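# Place pipe clamp and hex screw on felt mat outlines

## Task

Set the pipe clamp and the hex screw onto their matching printed outlines on the dark green felt mat, each one fitting its own outline (each part is judged separately). Both must lie entirely on the mat, not inside, on top of or beneath one another, and no other object may be on the mat. Nothing may be left tipped over. The manual reference image shows the layout.

## Robot and tools

ROBOT. One arm (yam_ultra, six revolute joints plus a two-finger parallel gripper driven by one number). Joints have cheap drives with backlash; the wrist joints are weaker. A wrist camera, cam_wrist (672x504 fisheye), is the only camera. A two-camera stand sits on the floor next to the table.

FRAMES. The scene frame has its origin on the table top under the arm's base, +z up, +y to the left when facing +x. The base sits at (0, 0, +0.313) m in that frame with quat_wxyz (+0.884, +0.331, +0.325, +0.053), so it is tilted. All hand poses, targets and velocities in calls and results are in the arm's BASE frame, where the up direction is (-0.539, +0.620, +0.570). Work out 'higher' and 'lower' along that vector, not along base z. The gripper's fingers point along its own +z and open and close along its y. end_effector_position is the point between the pads, roughly 1 cm short of the fingertips. Printed poses may be off by a few centimetres, more at long reach.

ROW FORMAT. Every pose command is a row of 8 numbers: x, y, z (metres, absolute position in the base frame), qw, qx, qy, qz (absolute orientation, w first), opening (-1 closed to +1 fully open, 0.094 m). Repeat the wanted quaternion in every row rather than copying a drifted reading. The opening is absolute too: 0 means half-closed, so resend the current value to keep the grip.

TOOLS.
- execute_actions(actions, cameras): actions is a list of actions; each action is a list of 1 to 15 rows, one per 1/30 s step, the last row held to step 15. A target more than 0.6 m from the gripper's position at the action's start, along any gripper axis, is refused; a malformed action or a first action failing that check rejects the whole call. Images are returned only for an empty list or when cameras names them (["all"], a list of names, or []).
- move(target, speed, blend, opening_speed, grip_force, blocking, cameras): straight-line path from the current Hand target to one row or a list of up to 15 rows (no 0.6 m limit). speed in m/s, 0.002 to 2.9, default 0.25 (turns up to twice that in rad/s); one value or one per leg. blend in metres rounds corners at intermediate targets; 0 stops at each. opening_speed (at least 0.2 per second on the -1..+1 scale) makes the fingers change gradually. grip_force is newtons per pad, 10 to 50, persists until changed; lower values close slowly. blocking=false returns after about 0.5 s while the move continues; a new move replaces it. The whole path gets 10 s. The path ignores obstacles; avoid routes near the base, which can whip the elbow around.
- wait(seconds, cameras): lets time pass with no new command (0 to 3600 s); returns early if a running move ends.
- stop(cameras): brakes the current move.
- zoom_image(camera, region): enlarge [x0, y0, x1, y1] pixels (max 504x504) of the latest cam_wrist image.
- show_instructions(): shows the reference image(s).
- read_manual(section): licence texts only.
- finished_scene(scene): ends the scene with its number; irreversible.

CONTROL BEHAVIOUR. Each step, commanded orientation is limited to 40 degrees from the measured one, and position takes priority over orientation. One action may fall short; resend the rest. Friction and gravity can leave the hand a few cm from the command with no contact. Faster motion overshoots more, especially near full stretch, and pushing past a contact point presses harder.

RESULTS. A state line gives end_effector_position and end_effector_quat_wxyz (base frame), Hand target (where the arm is being sent), Tool commands, Joint positions (last value is the finger gap in metres), joint velocities (may say within noise), joint torques (offset, noisy, joints 1-3 wrap at ±28 N m), grip_measured (opening on the command scale; reads a bit wide when empty, narrower than a squeezed part) and grip_effort_nm (gripper motor effort, negative closing; not pad force). execute_actions results also list positions at some steps. A move adds a 'move:' line: done (at rest within 10 mm and 2 degrees), off_target, moving, held or fault, plus limits such as paced (pose clipped) or held (steps withheld). done does not prove there is no contact. Each result ends with the scene number.

GRIPPING. Command an opening below the part's width to squeeze; force rises about 1 N per 0.001 below first contact and jumps to the force limit near 20 N. Close slowly on fragile parts. To release, command an opening clearly above grip_measured.

HAZARDS. Avoid dropping parts from height, releasing parts that are still moving, fast impacts and hard pressing on the table or fixed objects; keep everything on the table and upright. Loose objects may get small random nudges. Motors heat when holding loads, stretched out or straining toward unreachable poses: MOTOR HOT appears at 75 °C, at 90 °C a fault folds the arm and disables it, at 100 °C it collapses. Time spent thinking still passes in the scene.

Each tool is called after "Call:" as name(argument=value, ...), one argument or row to a line, values as JSON.

Reference images:

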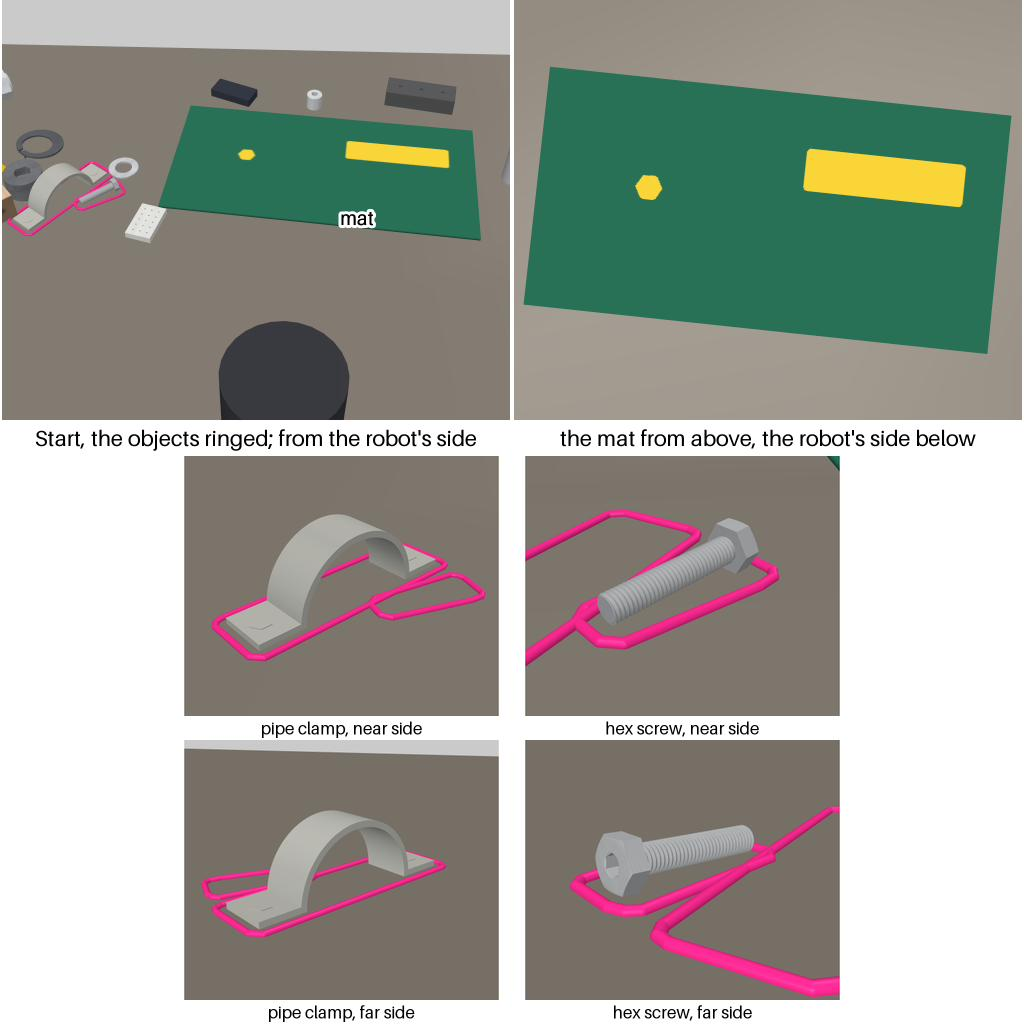

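## Session

Call:
execute_actions(
  actions=[],
)

Scene clock: 0.00 s.
end_effector_position=(+0.3899, +0.0506, +0.1509) grip_measured=+1.000 grip_effort_nm=n/a end_effector_quat_wxyz=(+0.582, -0.305, +0.665, -0.354)
Joint positions: [0.322 1.564 0.316 1.169 0.437 -0.942 0.094]
Joint velocities: within noise
Joint torques (N m): no reading
Heat: 46 °C.
Hand target: +0.3900, +0.0582, +0.1565; +0.594, -0.308, +0.658, -0.346
Tool commands: gripper/opening=+1.0

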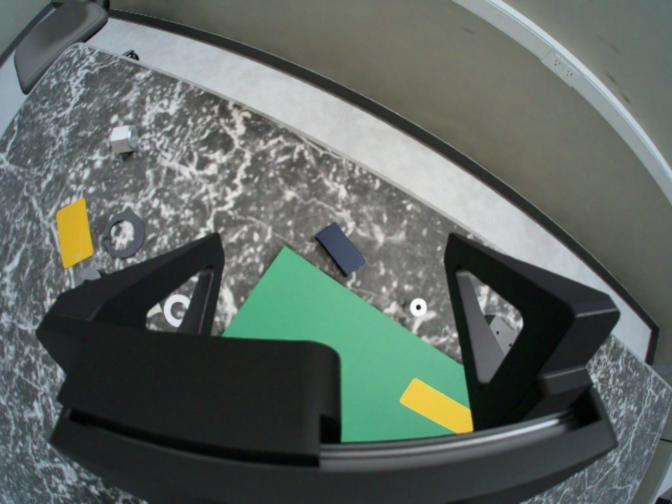

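Call:
move(
  target=[0.2681, 0.1426, -0.0119, 0.4495, -0.4191, 0.7273, -0.3054, 1.0],
  speed=0.3,
  cameras=["cam_wrist"],
)

Scene clock: 62.67 s.
end_effector_position=(+0.2694, +0.1323, -0.0124) grip_measured=+1.000 grip_effort_nm=-0.01 end_effector_quat_wxyz=(+0.447, -0.415, +0.728, -0.313)
Joint positions: [0.945 1.995 0.183 1.095 0.906 -0.527 0.094]
Joint torques (N m): [7.41 -3.74 2.89 0.5 -0.07 0.11]
Heat: 45 °C.
Hand target: +0.2681, +0.1421, -0.0106; +0.452, -0.420, +0.724, -0.307
Off the commanded pose: 0.010 m, 1 deg.
move: done

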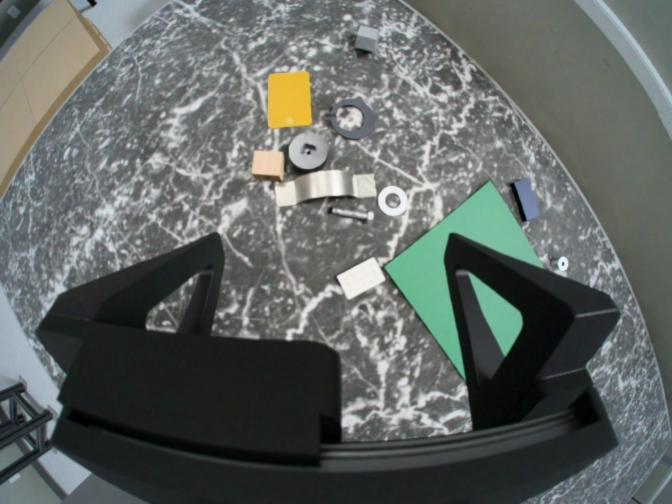

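Call:
zoom_image(
  camera="cam_wrist",
  region=[230, 110, 430, 260],
)

Call:
zoom_image(
  camera="cam_wrist",
  region=[370, 170, 570, 320],
)

Scaled by 2.520 from the camera's image (finer frame: 960x720).

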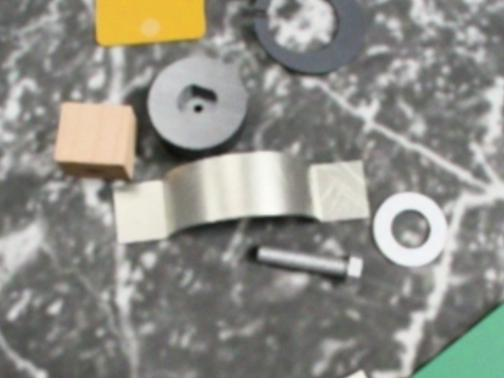

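Scaled by 2.520 from the camera's image (finer frame: 960x720).

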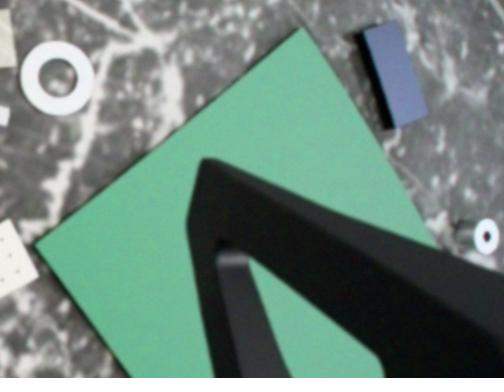

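Call:
move(
  target=[0.3869, 0.1225, -0.0793, 0.41714, 0.34586, 0.81553, -0.20322, 1.0],
  speed=0.4,
  cameras=["cam_wrist"],
)

Scene clock: 100.17 s.
end_effector_position=(+0.3854, +0.1222, -0.0782) grip_measured=+1.000 grip_effort_nm=-0.01 end_effector_quat_wxyz=(+0.414, +0.342, +0.819, -0.199)
Joint positions: [0.677 2.395 1.226 -0.331 0.954 1.432 0.094]
Joint torques (N m): [9.13 -5.61 2.81 -0.11 -0.04 0.11]
Heat: 44 °C.
Hand target: +0.3859, +0.1237, -0.0798; +0.412, +0.344, +0.820, -0.200
Off the commanded pose: 0.002 m, 1 deg.
move: done

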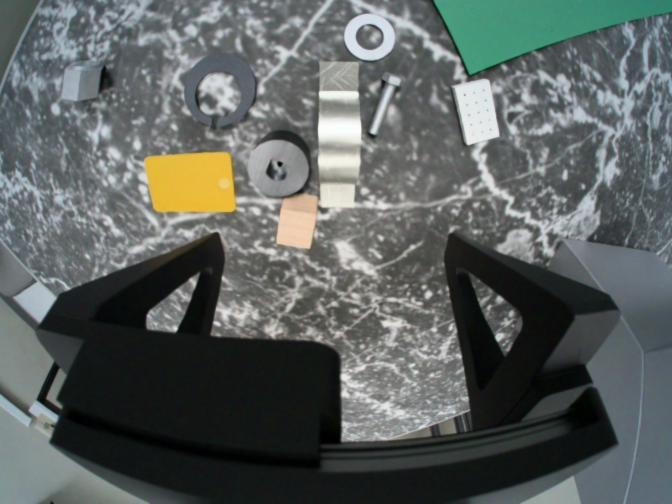

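Call:
zoom_image(
  camera="cam_wrist",
  region=[240, 20, 440, 220],
)

Scaled by 2.520 from the camera's image (finer frame: 960x720).

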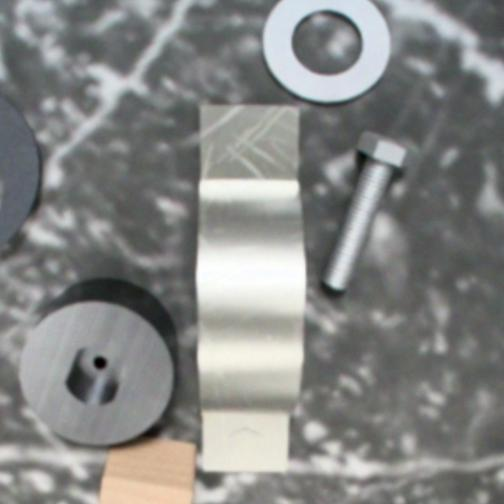

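Call:
move(
  target=[0.4155, 0.0881, -0.1024, 0.41831, 0.35055, 0.81352, -0.20081, -0.05],
  speed=0.15,
  cameras=["cam_wrist"],
)

Scene clock: 124.83 s.
end_effector_position=(+0.4180, +0.0857, -0.0991) grip_measured=-0.048 grip_effort_nm=-0.09 end_effector_quat_wxyz=(+0.420, +0.357, +0.810, -0.202)
Joint positions: [0.551 2.466 1.226 -0.107 0.952 1.266 0.045]
Joint torques (N m): [9.72 -6.16 0.25 0.15 -0.04 -0.12]
Heat: 43 °C.
Hand target: +0.4158, +0.0881, -0.1024; +0.419, +0.350, +0.813, -0.201
Off the commanded pose: 0.005 m, 1 deg.
move: done

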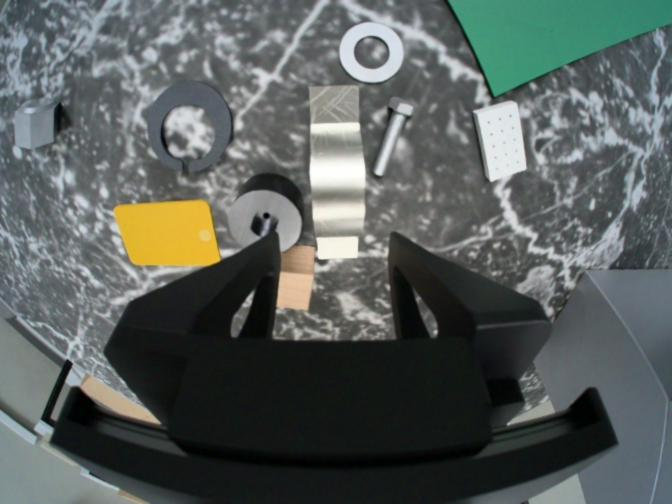

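Call:
zoom_image(
  camera="cam_wrist",
  region=[230, 60, 440, 270],
)

Scaled by 2.400 from the camera's image (finer frame: 960x720).

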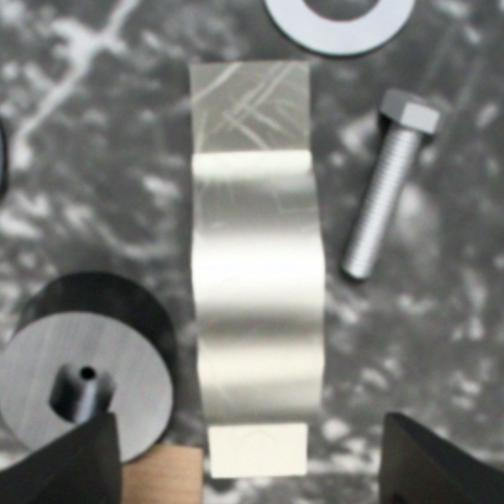

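Call:
move(
  target=[0.4422, 0.0592, -0.1299, 0.4175, 0.34727, 0.81492, -0.20249, -0.2],
  speed=0.08,
  cameras=["cam_wrist"],
)

Scene clock: 141.63 s.
end_effector_position=(+0.4417, +0.0577, -0.1269) grip_measured=-0.198 grip_effort_nm=-0.08 end_effector_quat_wxyz=(+0.417, +0.351, +0.813, -0.204)
Joint positions: [0.455 2.561 1.248 0.089 0.92 1.097 0.038]
Joint torques (N m): [9.31 -5.64 0.47 0.16 -0.02 -0.12]
Heat: 43 °C.
Hand target: +0.4422, +0.0595, -0.1300; +0.417, +0.347, +0.815, -0.202
Off the commanded pose: 0.003 m, 0 deg.
move: done

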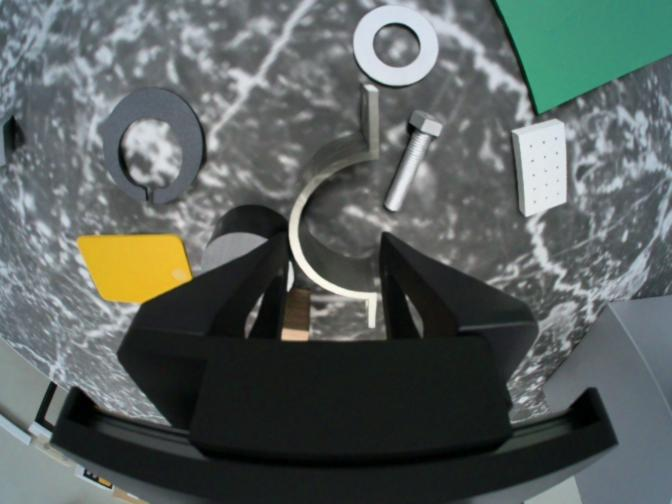

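Call:
zoom_image(
  camera="cam_wrist",
  region=[200, 60, 460, 350],
)

Scaled by 1.738 from the camera's image (finer frame: 960x720).

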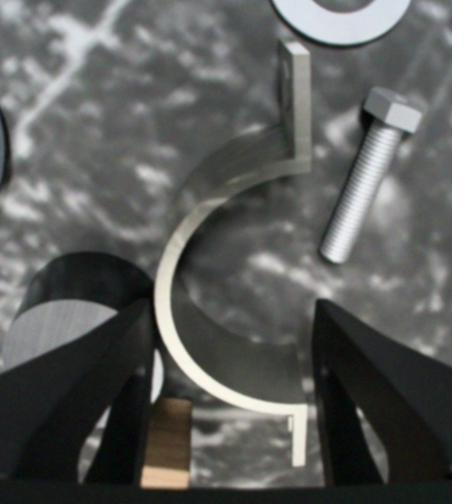

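Call:
move(
  target=[0.4456, 0.0557, -0.1336, 0.4175, 0.34727, 0.81492, -0.20249, -0.149],
  speed=0.05,
  cameras=["cam_wrist"],
)

Scene clock: 236.33 s.
end_effector_position=(+0.4415, +0.0569, -0.1271) grip_measured=-0.151 grip_effort_nm=0.10 end_effector_quat_wxyz=(+0.418, +0.349, +0.813, -0.207)
Joint positions: [0.455 2.564 1.248 0.092 0.926 1.093 0.04]
Joint torques (N m): [8.24 -4.63 1.11 0.32 -0.04 -0.11]
Heat: 41 °C.
Hand target: +0.4454, +0.0549, -0.1326; +0.420, +0.353, +0.811, -0.202
Off the commanded pose: 0.008 m, 1 deg.
move: done

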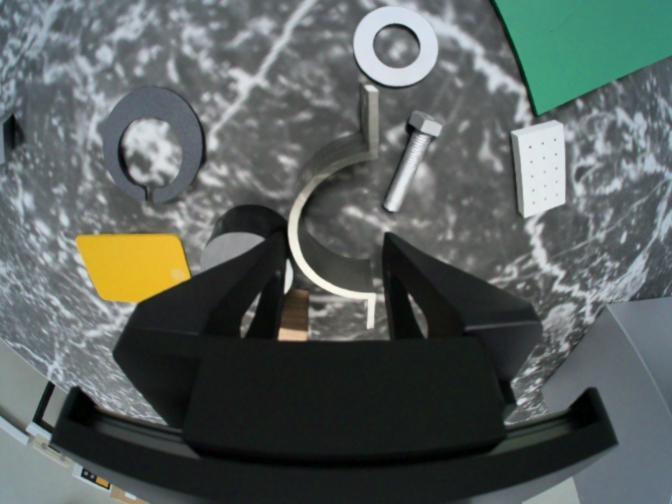

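Call:
move(
  target=[0.4456, 0.0557, -0.1336, 0.4175, 0.34727, 0.81492, -0.20249, -0.7],
  speed=0.05,
  opening_speed=0.5,
  cameras=["cam_wrist"],
)

Scene clock: 240.50 s.
end_effector_position=(+0.4479, +0.0574, -0.1314) grip_measured=-0.698 grip_effort_nm=-0.09 end_effector_quat_wxyz=(+0.418, +0.354, +0.814, -0.193)
Joint positions: [0.444 2.575 1.256 0.129 0.902 1.079 0.014]
Joint torques (N m): [9.32 -5.68 0.43 0 0.06 -0.13]
Heat: 41 °C.
Hand target: +0.4455, +0.0564, -0.1343; +0.416, +0.347, +0.816, -0.201
Off the commanded pose: 0.004 m, 1 deg.
move: done

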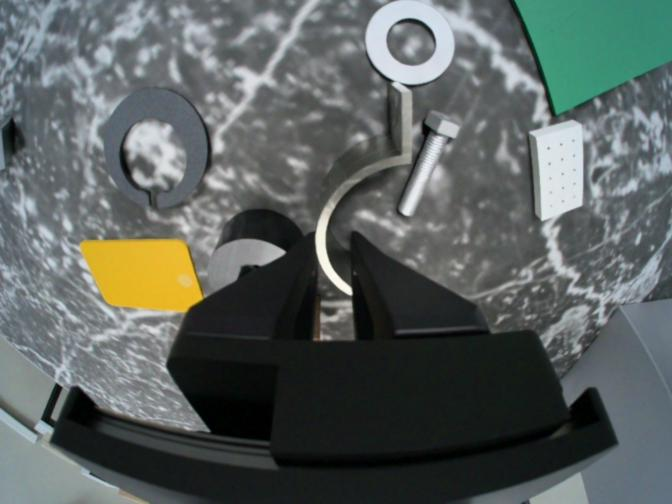

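Call:
move(
  target=[
    [0.4486, 0.0526, -0.1281, 0.4175, 0.34727, 0.81492, -0.20249, -0.7],
    [0.4486, 0.0526, -0.1281, 0.4175, 0.34727, 0.81492, -0.20249, -1.0],
  ],
  speed=0.05,
  grip_force=40,
  cameras=["cam_wrist"],
)

Scene clock: 248.17 s.
end_effector_position=(+0.4485, +0.0531, -0.1314) grip_measured=-0.926 grip_effort_nm=-0.85 end_effector_quat_wxyz=(+0.414, +0.346, +0.817, -0.201)
Joint positions: [0.434 2.575 1.256 0.129 0.902 1.05 0.003]
Joint torques (N m): [9.18 -7.17 0.12 0 0.08 -0.12]
Heat: 40 °C.
Hand target: +0.4486, +0.0526, -0.1281; +0.416, +0.342, +0.817, -0.205
Off the commanded pose: 0.003 m, 1 deg.
grip_force (N): 40
move: done

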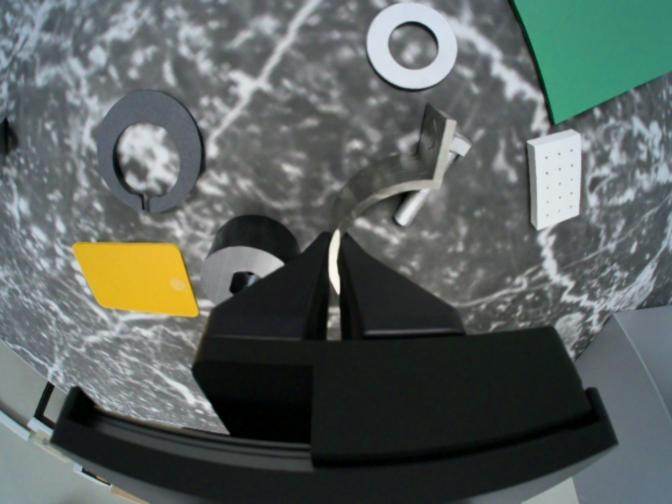

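Call:
zoom_image(
  camera="cam_wrist",
  region=[300, 80, 500, 280],
)

Scaled by 2.520 from the camera's image (finer frame: 960x720).

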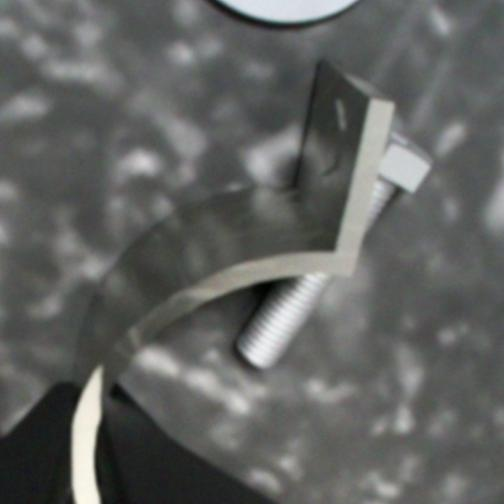

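Call:
move(
  target=[0.3994, 0.1095, -0.0796, 0.4175, 0.34727, 0.81492, -0.20249, -1.0],
  speed=0.15,
  cameras=["cam_wrist"],
)

Scene clock: 271.50 s.
end_effector_position=(+0.3983, +0.0908, -0.0905) grip_measured=-0.926 grip_effort_nm=-0.85 end_effector_quat_wxyz=(+0.401, +0.359, +0.815, -0.213)
Joint positions: [0.586 2.422 1.217 -0.252 0.938 1.358 0.003]
Joint torques (N m): [12.97 -8.05 2.17 -0.18 0.18 0.11]
Heat: 40 °C.
Hand target: +0.3992, +0.1089, -0.0799; +0.417, +0.347, +0.815, -0.202
Off the commanded pose: 0.022 m, 3 deg.
grip_force (N): 40
move: off_target

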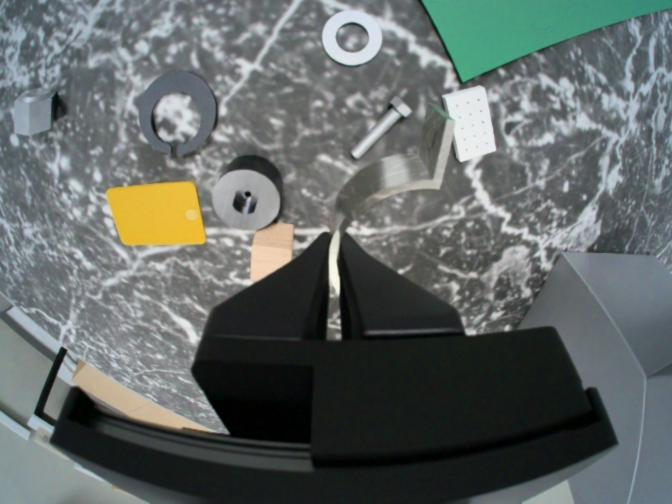

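Call:
move(
  target=[0.3386, -0.0622, 0.1024, 0.37793, -0.14857, 0.88346, 0.23363, -1.0],
  speed=0.25,
  cameras=["cam_wrist"],
)

Scene clock: 278.27 s.
end_effector_position=(+0.3441, -0.0738, +0.1006) grip_measured=-0.926 grip_effort_nm=-0.85 end_effector_quat_wxyz=(+0.385, -0.140, +0.890, +0.200)
Joint positions: [-0.602 1.582 0.915 -0.514 -0.83 -0.741 0.003]
Joint torques (N m): [1.76 -7.75 0.9 -1.07 -0.81 -0.25]
Heat: 40 °C.
Hand target: +0.3409, -0.0638, +0.1034; +0.385, -0.145, +0.882, +0.229
Off the commanded pose: 0.013 m, 4 deg.
grip_force (N): 40
move: off_target

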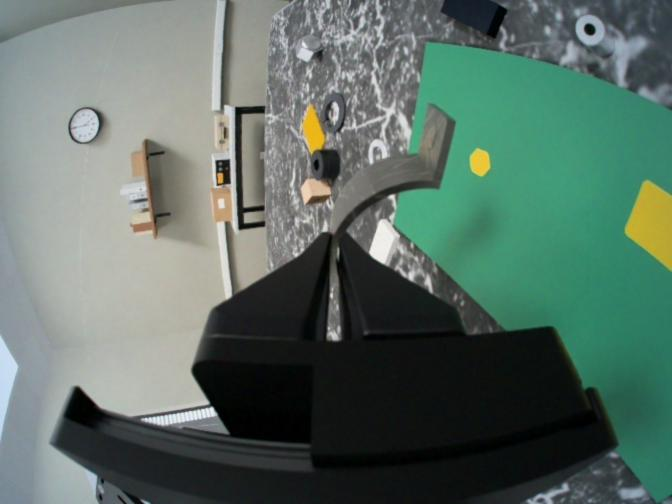

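Call:
move(
  target=[0.3801, -0.1099, 0.0585, 0.37621, -0.16062, 0.87328, 0.26471, -1.0],
  speed=0.1,
  cameras=["cam_wrist"],
)

Scene clock: 289.80 s.
end_effector_position=(+0.3853, -0.1200, +0.0567) grip_measured=-0.927 grip_effort_nm=-0.85 end_effector_quat_wxyz=(+0.377, -0.162, +0.882, +0.232)
Joint positions: [-0.661 1.959 1.186 -0.574 -0.896 -0.917 0.003]
Joint torques (N m): [1.66 -8.32 -0.09 -1.34 -0.75 -0.28]
Heat: 40 °C.
Hand target: +0.3804, -0.1103, +0.0583; +0.376, -0.159, +0.874, +0.263
Off the commanded pose: 0.011 m, 4 deg.
grip_force (N): 40
move: off_target

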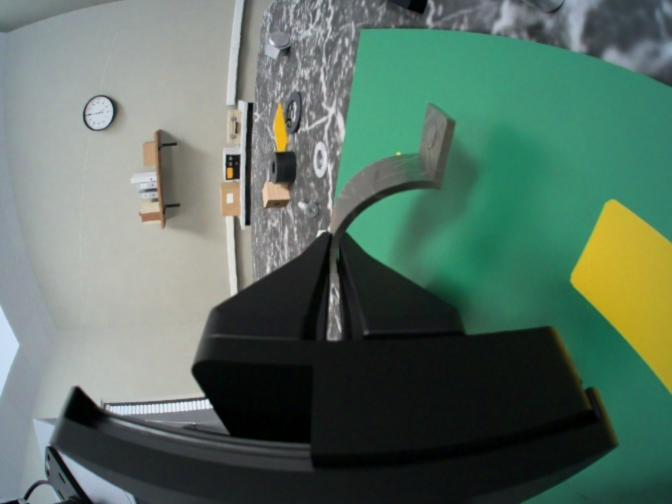

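Call:
move(
  target=[0.3861, -0.1167, 0.0523, 0.37621, -0.16062, 0.87328, 0.26471, -1.0],
  speed=0.04,
  cameras=["cam_wrist"],
)

Scene clock: 304.40 s.
end_effector_position=(+0.3913, -0.1261, +0.0502) grip_measured=-0.927 grip_effort_nm=-0.85 end_effector_quat_wxyz=(+0.376, -0.162, +0.882, +0.233)
Joint positions: [-0.665 2.003 1.222 -0.574 -0.899 -0.925 0.003]
Joint torques (N m): [1.55 -8.51 -0.14 -1.34 -0.74 -0.28]
Heat: 39 °C.
Hand target: +0.3865, -0.1171, +0.0525; +0.377, -0.159, +0.874, +0.263
Off the commanded pose: 0.011 m, 4 deg.
grip_force (N): 40
move: off_target

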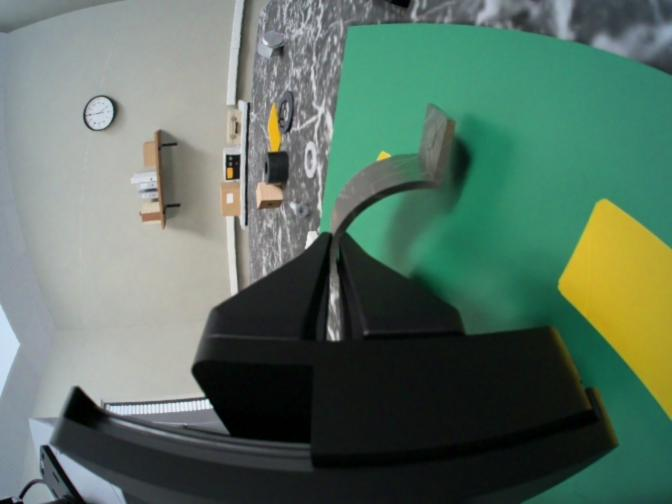

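Call:
zoom_image(
  camera="cam_wrist",
  region=[370, 80, 530, 240],
)

Scaled by 3.150 from the camera's image (finer frame: 960x720).

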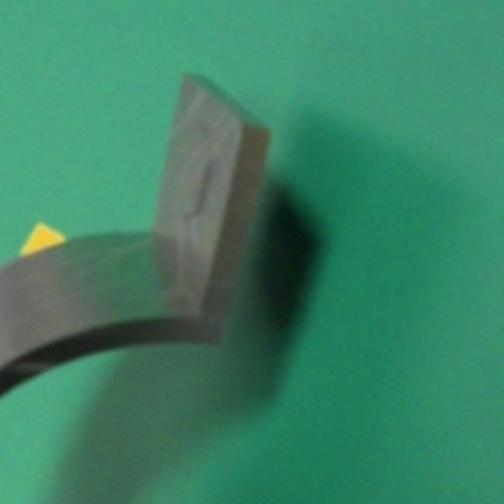

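Call:
move(
  target=[0.3893, -0.1205, 0.0489, 0.37621, -0.16062, 0.87328, 0.26471, -1.0],
  speed=0.03,
  cameras=["cam_wrist"],
)

Call:
zoom_image(
  camera="cam_wrist",
  region=[370, 80, 530, 240],
)

Scene clock: 308.47 s.
end_effector_position=(+0.3942, -0.1279, +0.0472) grip_measured=-0.927 grip_effort_nm=-0.85 end_effector_quat_wxyz=(+0.375, -0.162, +0.881, +0.236)
Joint positions: [-0.665 2.025 1.241 -0.578 -0.902 -0.928 0.003]
Joint torques (N m): [1.33 -8.43 -0.13 -1.33 -0.73 -0.28]
Heat: 39 °C.
Hand target: +0.3895, -0.1205, +0.0491; +0.377, -0.159, +0.873, +0.264
Off the commanded pose: 0.009 m, 3 deg.
grip_force (N): 40
move: off_target

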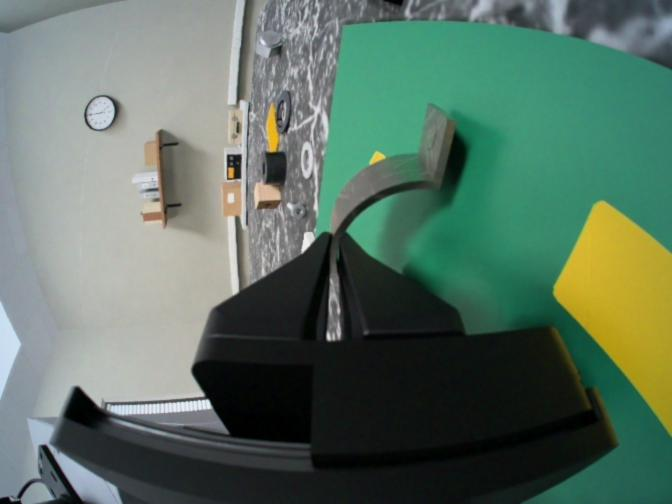

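Scaled by 3.150 from the camera's image (finer frame: 960x720).

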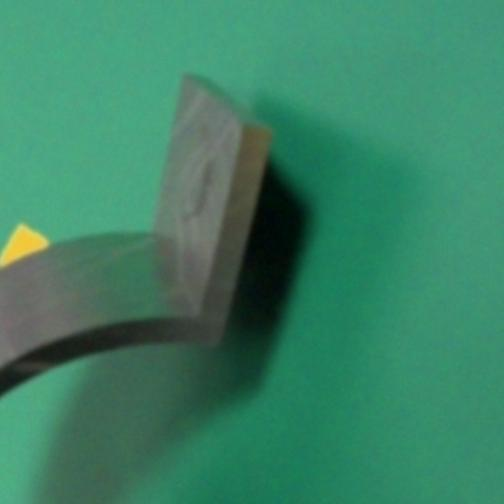

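Call:
move(
  target=[0.392, -0.1236, 0.046, 0.37621, -0.16062, 0.87328, 0.26471, -1.0],
  speed=0.03,
  cameras=["cam_wrist"],
)

Call:
zoom_image(
  camera="cam_wrist",
  region=[370, 80, 530, 240],
)

Scene clock: 311.13 s.
end_effector_position=(+0.3953, -0.1291, +0.0466) grip_measured=-0.927 grip_effort_nm=-0.85 end_effector_quat_wxyz=(+0.375, -0.158, +0.880, +0.245)
Joint positions: [-0.669 2.042 1.259 -0.595 -0.915 -0.929 0.003]
Joint torques (N m): [1.55 -8.17 -0.12 -1.2 -0.61 -0.34]
Heat: 39 °C.
Hand target: +0.3922, -0.1237, +0.0461; +0.377, -0.160, +0.873, +0.264
Off the commanded pose: 0.006 m, 2 deg.
grip_force (N): 40
move: done

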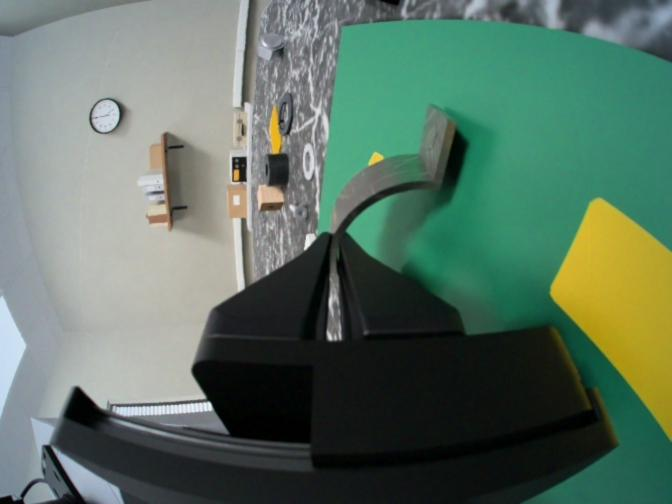

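Scaled by 3.150 from the camera's image (finer frame: 960x720).

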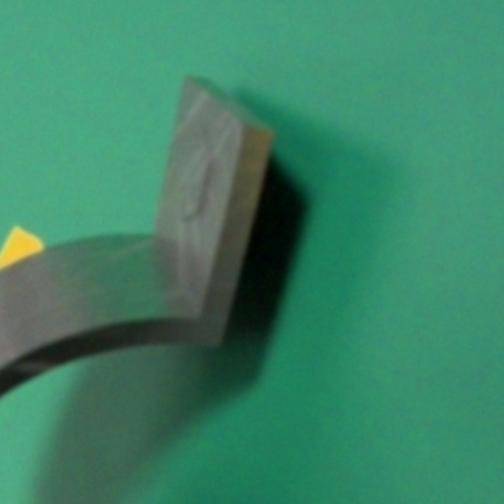

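Call:
move(
  target=[0.392, -0.1236, 0.046, 0.37621, -0.16062, 0.87328, 0.26471, -0.25],
  speed=0.03,
  opening_speed=0.3,
  cameras=["cam_wrist"],
)

Scene clock: 318.90 s.
end_effector_position=(+0.3953, -0.1291, +0.0466) grip_measured=-0.252 grip_effort_nm=0.08 end_effector_quat_wxyz=(+0.376, -0.161, +0.879, +0.243)
Joint positions: [-0.669 2.042 1.259 -0.595 -0.915 -0.937 0.035]
Joint torques (N m): [1.51 -8.16 -0.09 -1.22 -0.6 -0.26]
Heat: 39 °C.
Hand target: +0.3922, -0.1237, +0.0461; +0.377, -0.160, +0.873, +0.264
Off the commanded pose: 0.006 m, 3 deg.
grip_force (N): 40
move: off_target

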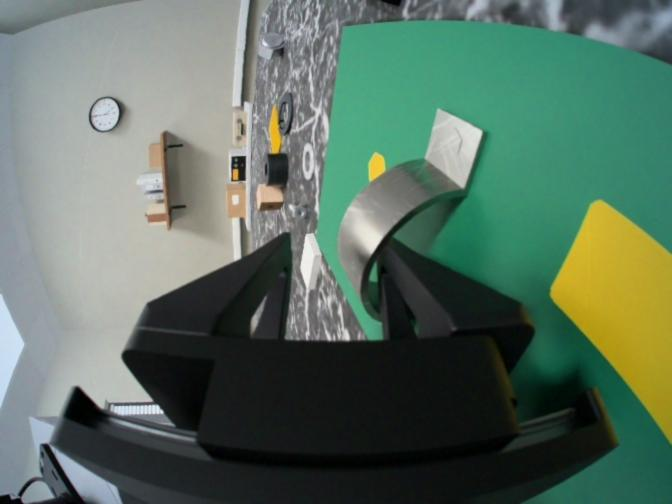

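Call:
zoom_image(
  camera="cam_wrist",
  region=[290, 80, 510, 340],
)

Scaled by 1.938 from the camera's image (finer frame: 960x720).

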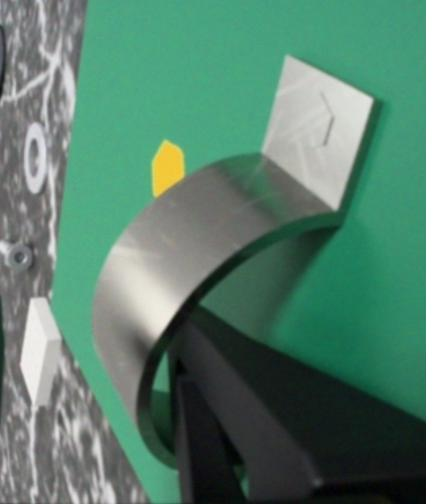

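Call:
move(
  target=[
    [0.392, -0.1236, 0.046, 0.37621, -0.16062, 0.87328, 0.26471, -0.05],
    [0.3449, -0.1661, 0.0947, 0.37621, -0.16062, 0.87328, 0.26471, -0.05],
    [0.3449, -0.0739, 0.0949, 0.3535, 0.13217, 0.87591, -0.30057, -0.05],
  ],
  speed=[0.05, 0.08, 0.25],
  cameras=["cam_wrist"],
)

Scene clock: 334.40 s.
end_effector_position=(+0.3405, -0.0790, +0.0922) grip_measured=-0.052 grip_effort_nm=0.08 end_effector_quat_wxyz=(+0.349, +0.133, +0.879, -0.296)
Joint positions: [0.125 1.44 0.667 -0.135 0.742 0.158 0.045]
Joint torques (N m): [5.89 -4.81 2.56 -0.07 0.12 0.11]
Heat: 39 °C.
Hand target: +0.3434, -0.0720, +0.0942; +0.351, +0.127, +0.879, -0.297
Off the commanded pose: 0.007 m, 1 deg.
grip_force (N): 40
move: done

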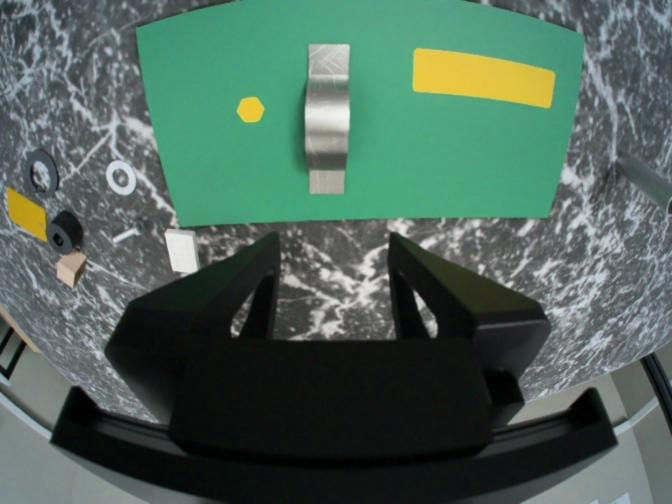

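Call:
zoom_image(
  camera="cam_wrist",
  region=[220, 20, 400, 220],
)

Call:
zoom_image(
  camera="cam_wrist",
  region=[390, 20, 600, 230],
)

Scaled by 2.520 from the camera's image (finer frame: 960x720).

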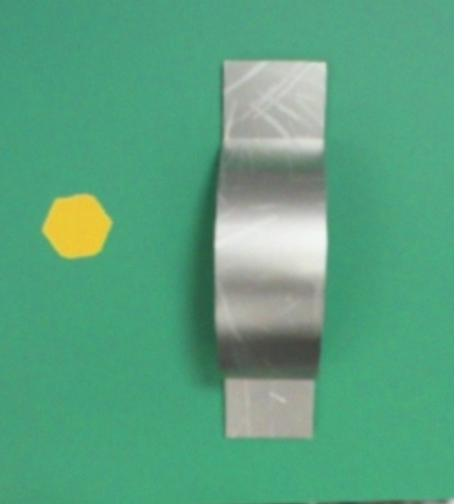

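Scaled by 2.400 from the camera's image (finer frame: 960x720).

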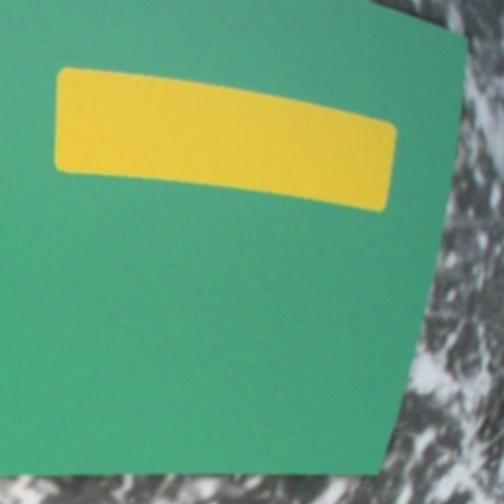

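Call:
move(
  target=[0.3884, -0.1016, 0.0731, 0.35714, 0.14286, 0.87423, -0.29623, -0.05],
  speed=0.15,
  cameras=["cam_wrist"],
)

Call:
zoom_image(
  camera="cam_wrist",
  region=[240, 50, 440, 250],
)

Scene clock: 358.77 s.
end_effector_position=(+0.3817, -0.1022, +0.0710) grip_measured=-0.052 grip_effort_nm=0.08 end_effector_quat_wxyz=(+0.349, +0.146, +0.876, -0.300)
Joint positions: [0.034 1.652 0.756 0.041 0.701 0.094 0.045]
Joint torques (N m): [4.04 -5.78 1.51 0.24 -0.09 -0.12]
Heat: 39 °C.
Hand target: +0.3881, -0.1016, +0.0730; +0.357, +0.145, +0.874, -0.295
Off the commanded pose: 0.007 m, 1 deg.
grip_force (N): 40
move: done

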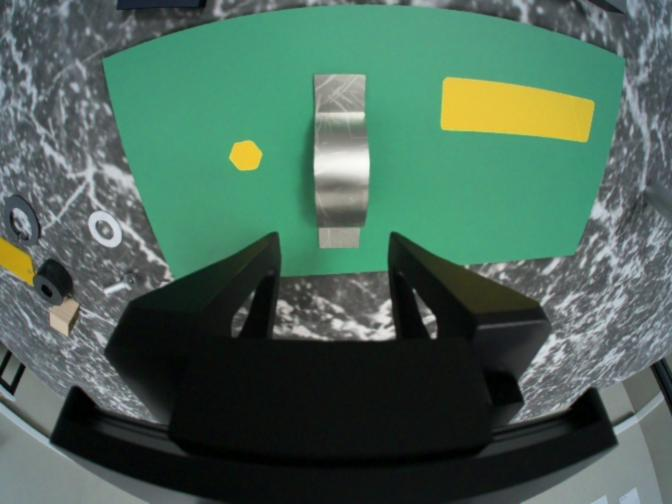

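Scaled by 2.520 from the camera's image (finer frame: 960x720).

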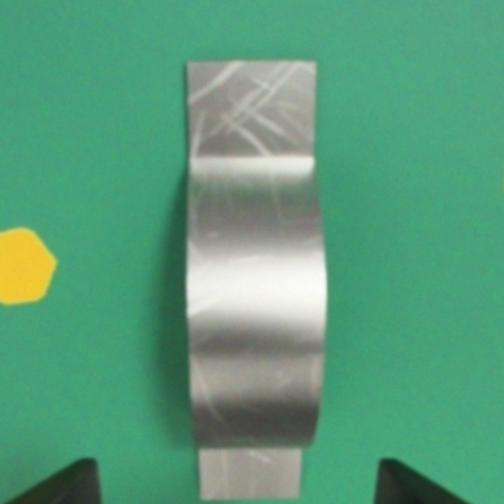

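Call:
move(
  target=[
    [0.4147, -0.134, 0.0455, 0.35714, 0.14286, 0.87423, -0.29623, -0.05],
    [0.4147, -0.134, 0.0455, 0.35714, 0.14286, 0.87423, -0.29623, -1.0],
  ],
  speed=0.08,
  cameras=["cam_wrist"],
)

Scene clock: 369.80 s.
end_effector_position=(+0.4088, -0.1357, +0.0462) grip_measured=-0.462 grip_effort_nm=-0.85 end_effector_quat_wxyz=(+0.349, +0.145, +0.874, -0.305)
Joint positions: [-0.071 1.819 0.809 0.219 0.638 -0.012 0.025]
Joint torques (N m): [4.37 -6.3 0.49 0.28 -0.09 -0.12]
Heat: 38 °C.
Hand target: +0.4140, -0.1351, +0.0463; +0.356, +0.142, +0.873, -0.301
Off the commanded pose: 0.006 m, 1 deg.
grip_force (N): 40
move: done

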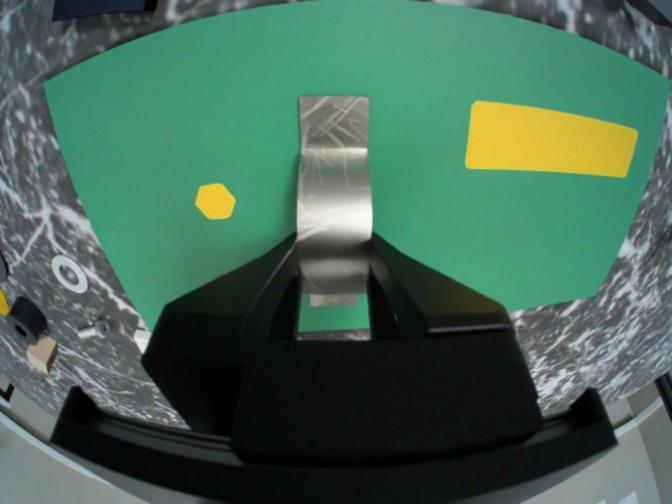

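Call:
zoom_image(
  camera="cam_wrist",
  region=[440, 60, 660, 220],
)

Scaled by 2.291 from the camera's image (finer frame: 960x720).

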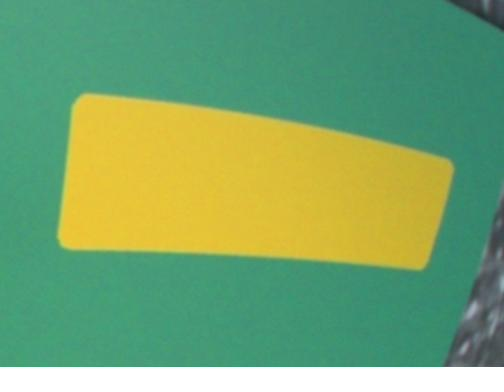

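Call:
move(
  target=[
    [0.3861, -0.1011, 0.0757, 0.35714, 0.14286, 0.87423, -0.29623, -1.0],
    [0.3593, -0.1978, 0.1556, 0.46316, 0.70213, 0.54011, 0.02813, -1.0],
  ],
  speed=[0.12, 0.3],
  blend=[0.015, 0],
  cameras=["cam_wrist"],
)

Scene clock: 389.57 s.
end_effector_position=(+0.3608, -0.1957, +0.1393) grip_measured=-0.462 grip_effort_nm=-0.85 end_effector_quat_wxyz=(+0.451, +0.700, +0.553, +0.022)
Joint positions: [-0.317 1.455 0.854 -0.106 0.424 1.29 0.025]
Joint torques (N m): [2.13 -11.62 2.78 -0.11 -0.05 0.11]
Heat: 38 °C.
Hand target: +0.3605, -0.1962, +0.1547; +0.461, +0.702, +0.542, +0.033
Off the commanded pose: 0.016 m, 2 deg.
grip_force (N): 40
move: off_target

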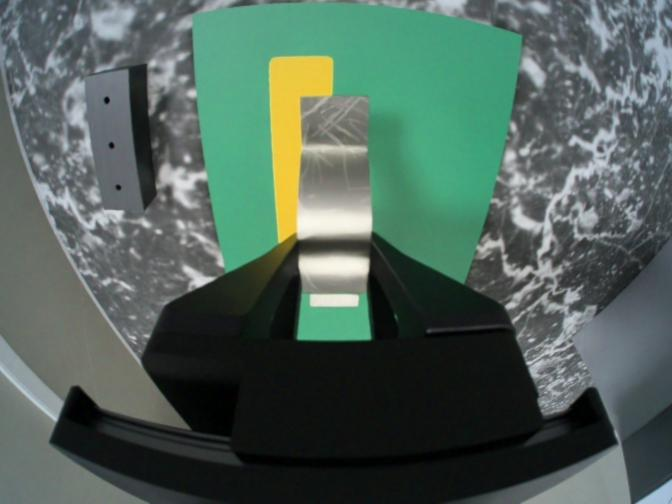

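Call:
zoom_image(
  camera="cam_wrist",
  region=[230, 40, 410, 260],
)

Scaled by 2.291 from the camera's image (finer frame: 960x720).

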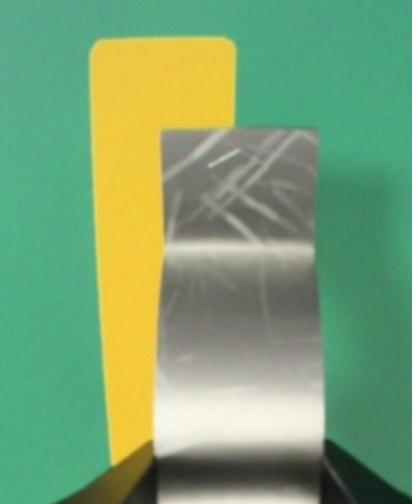

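Call:
move(
  target=[0.387, -0.2281, 0.1534, 0.47504, 0.70497, 0.52561, 0.0356, -1.0],
  speed=0.08,
  cameras=["cam_wrist"],
)

Call:
zoom_image(
  camera="cam_wrist",
  region=[230, 40, 430, 340],
)

Scene clock: 407.17 s.
end_effector_position=(+0.3815, -0.2250, +0.1479) grip_measured=-0.462 grip_effort_nm=-0.85 end_effector_quat_wxyz=(+0.467, +0.709, +0.527, +0.031)
Joint positions: [-0.377 1.55 0.944 -0.049 0.398 1.289 0.025]
Joint torques (N m): [2.17 -8.36 2.71 0.26 -0.03 -0.13]
Heat: 40 °C.
Hand target: +0.3868, -0.2281, +0.1533; +0.475, +0.705, +0.525, +0.035
Off the commanded pose: 0.008 m, 1 deg.
grip_force (N): 40
move: done

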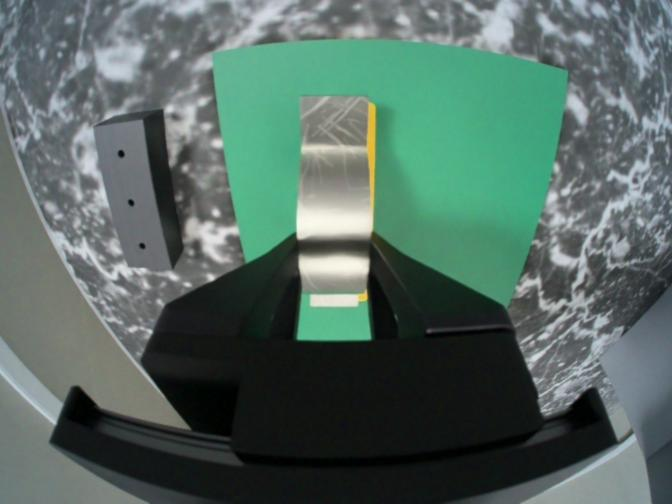

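Scaled by 1.680 from the camera's image (finer frame: 960x720).

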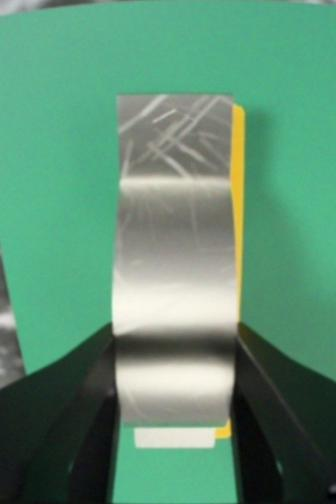

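Call:
move(
  target=[0.3952, -0.2231, 0.1373, 0.47261, 0.69681, 0.53878, 0.03102, -1.0],
  speed=0.06,
  cameras=["cam_wrist"],
)

Call:
zoom_image(
  camera="cam_wrist",
  region=[230, 40, 430, 340],
)

Scene clock: 423.93 s.
end_effector_position=(+0.3897, -0.2282, +0.1381) grip_measured=-0.462 grip_effort_nm=-0.85 end_effector_quat_wxyz=(+0.469, +0.707, +0.527, +0.032)
Joint positions: [-0.377 1.597 0.944 0.005 0.398 1.284 0.025]
Joint torques (N m): [4.16 -8.5 1.16 0.28 0.03 -0.12]
Heat: 39 °C.
Hand target: +0.3952, -0.2231, +0.1376; +0.473, +0.700, +0.534, +0.034
Off the commanded pose: 0.008 m, 2 deg.
grip_force (N): 40
move: done

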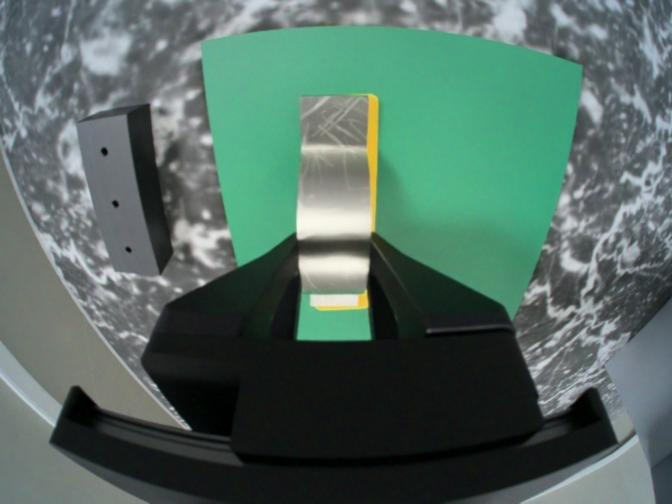

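Scaled by 1.680 from the camera's image (finer frame: 960x720).

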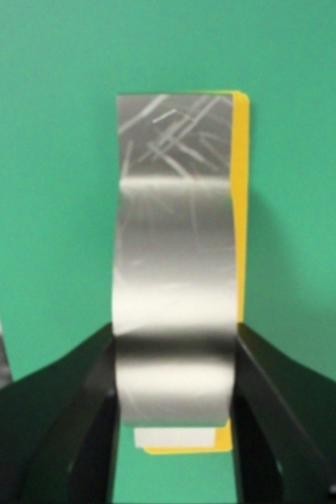

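Call:
move(
  target=[0.3941, -0.2193, 0.133, 0.4665, 0.68948, 0.55351, 0.02574, -1.0],
  speed=0.06,
  cameras=["cam_wrist"],
)

Call:
zoom_image(
  camera="cam_wrist",
  region=[230, 40, 430, 340],
)

Scene clock: 435.53 s.
end_effector_position=(+0.3897, -0.2282, +0.1381) grip_measured=-0.462 grip_effort_nm=-0.85 end_effector_quat_wxyz=(+0.470, +0.698, +0.540, +0.023)
Joint positions: [-0.377 1.597 0.944 0.005 0.398 1.247 0.025]
Joint torques (N m): [4.55 -8.64 0.57 0.19 -0.04 -0.11]
Heat: 38 °C.
Hand target: +0.3939, -0.2194, +0.1331; +0.466, +0.690, +0.553, +0.026
Off the commanded pose: 0.011 m, 2 deg.
grip_force (N): 40
move: off_target

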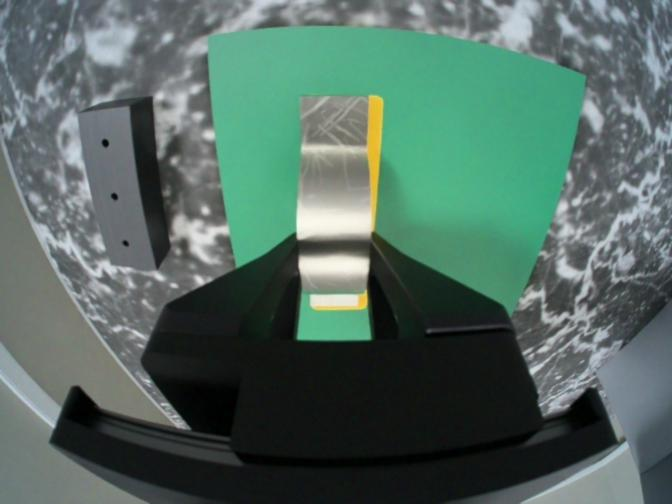

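Scaled by 1.680 from the camera's image (finer frame: 960x720).

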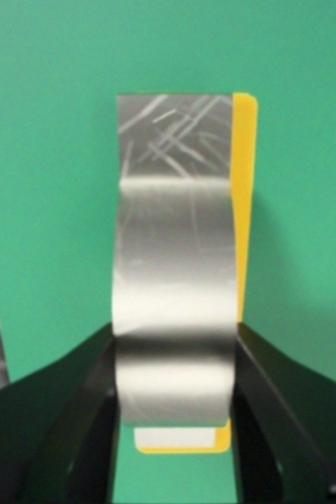

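Call:
move(
  target=[
    [0.3593, -0.1978, 0.1556, 0.46366, 0.69018, 0.5553, 0.01802, -1.0],
    [0.3939, -0.2287, 0.1389, 0.47155, 0.69499, 0.54205, 0.03051, -1.0],
  ],
  speed=[0.12, 0.08],
  cameras=["cam_wrist"],
)

Call:
zoom_image(
  camera="cam_wrist",
  region=[230, 40, 430, 340],
)

Scene clock: 448.27 s.
end_effector_position=(+0.3884, -0.2255, +0.1344) grip_measured=-0.462 grip_effort_nm=-0.85 end_effector_quat_wxyz=(+0.464, +0.694, +0.550, +0.023)
Joint positions: [-0.377 1.594 0.936 -0.001 0.386 1.234 0.025]
Joint torques (N m): [2.28 -8.21 2.35 0.26 -0.03 -0.06]
Heat: 38 °C.
Hand target: +0.3935, -0.2286, +0.1388; +0.471, +0.691, +0.547, +0.027
Off the commanded pose: 0.008 m, 2 deg.
grip_force (N): 40
move: done

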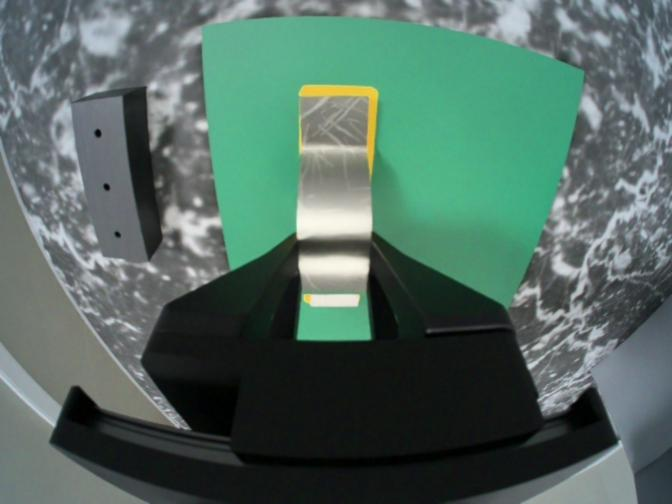

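Scaled by 1.680 from the camera's image (finer frame: 960x720).

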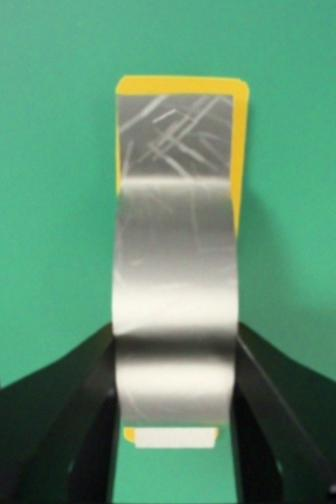

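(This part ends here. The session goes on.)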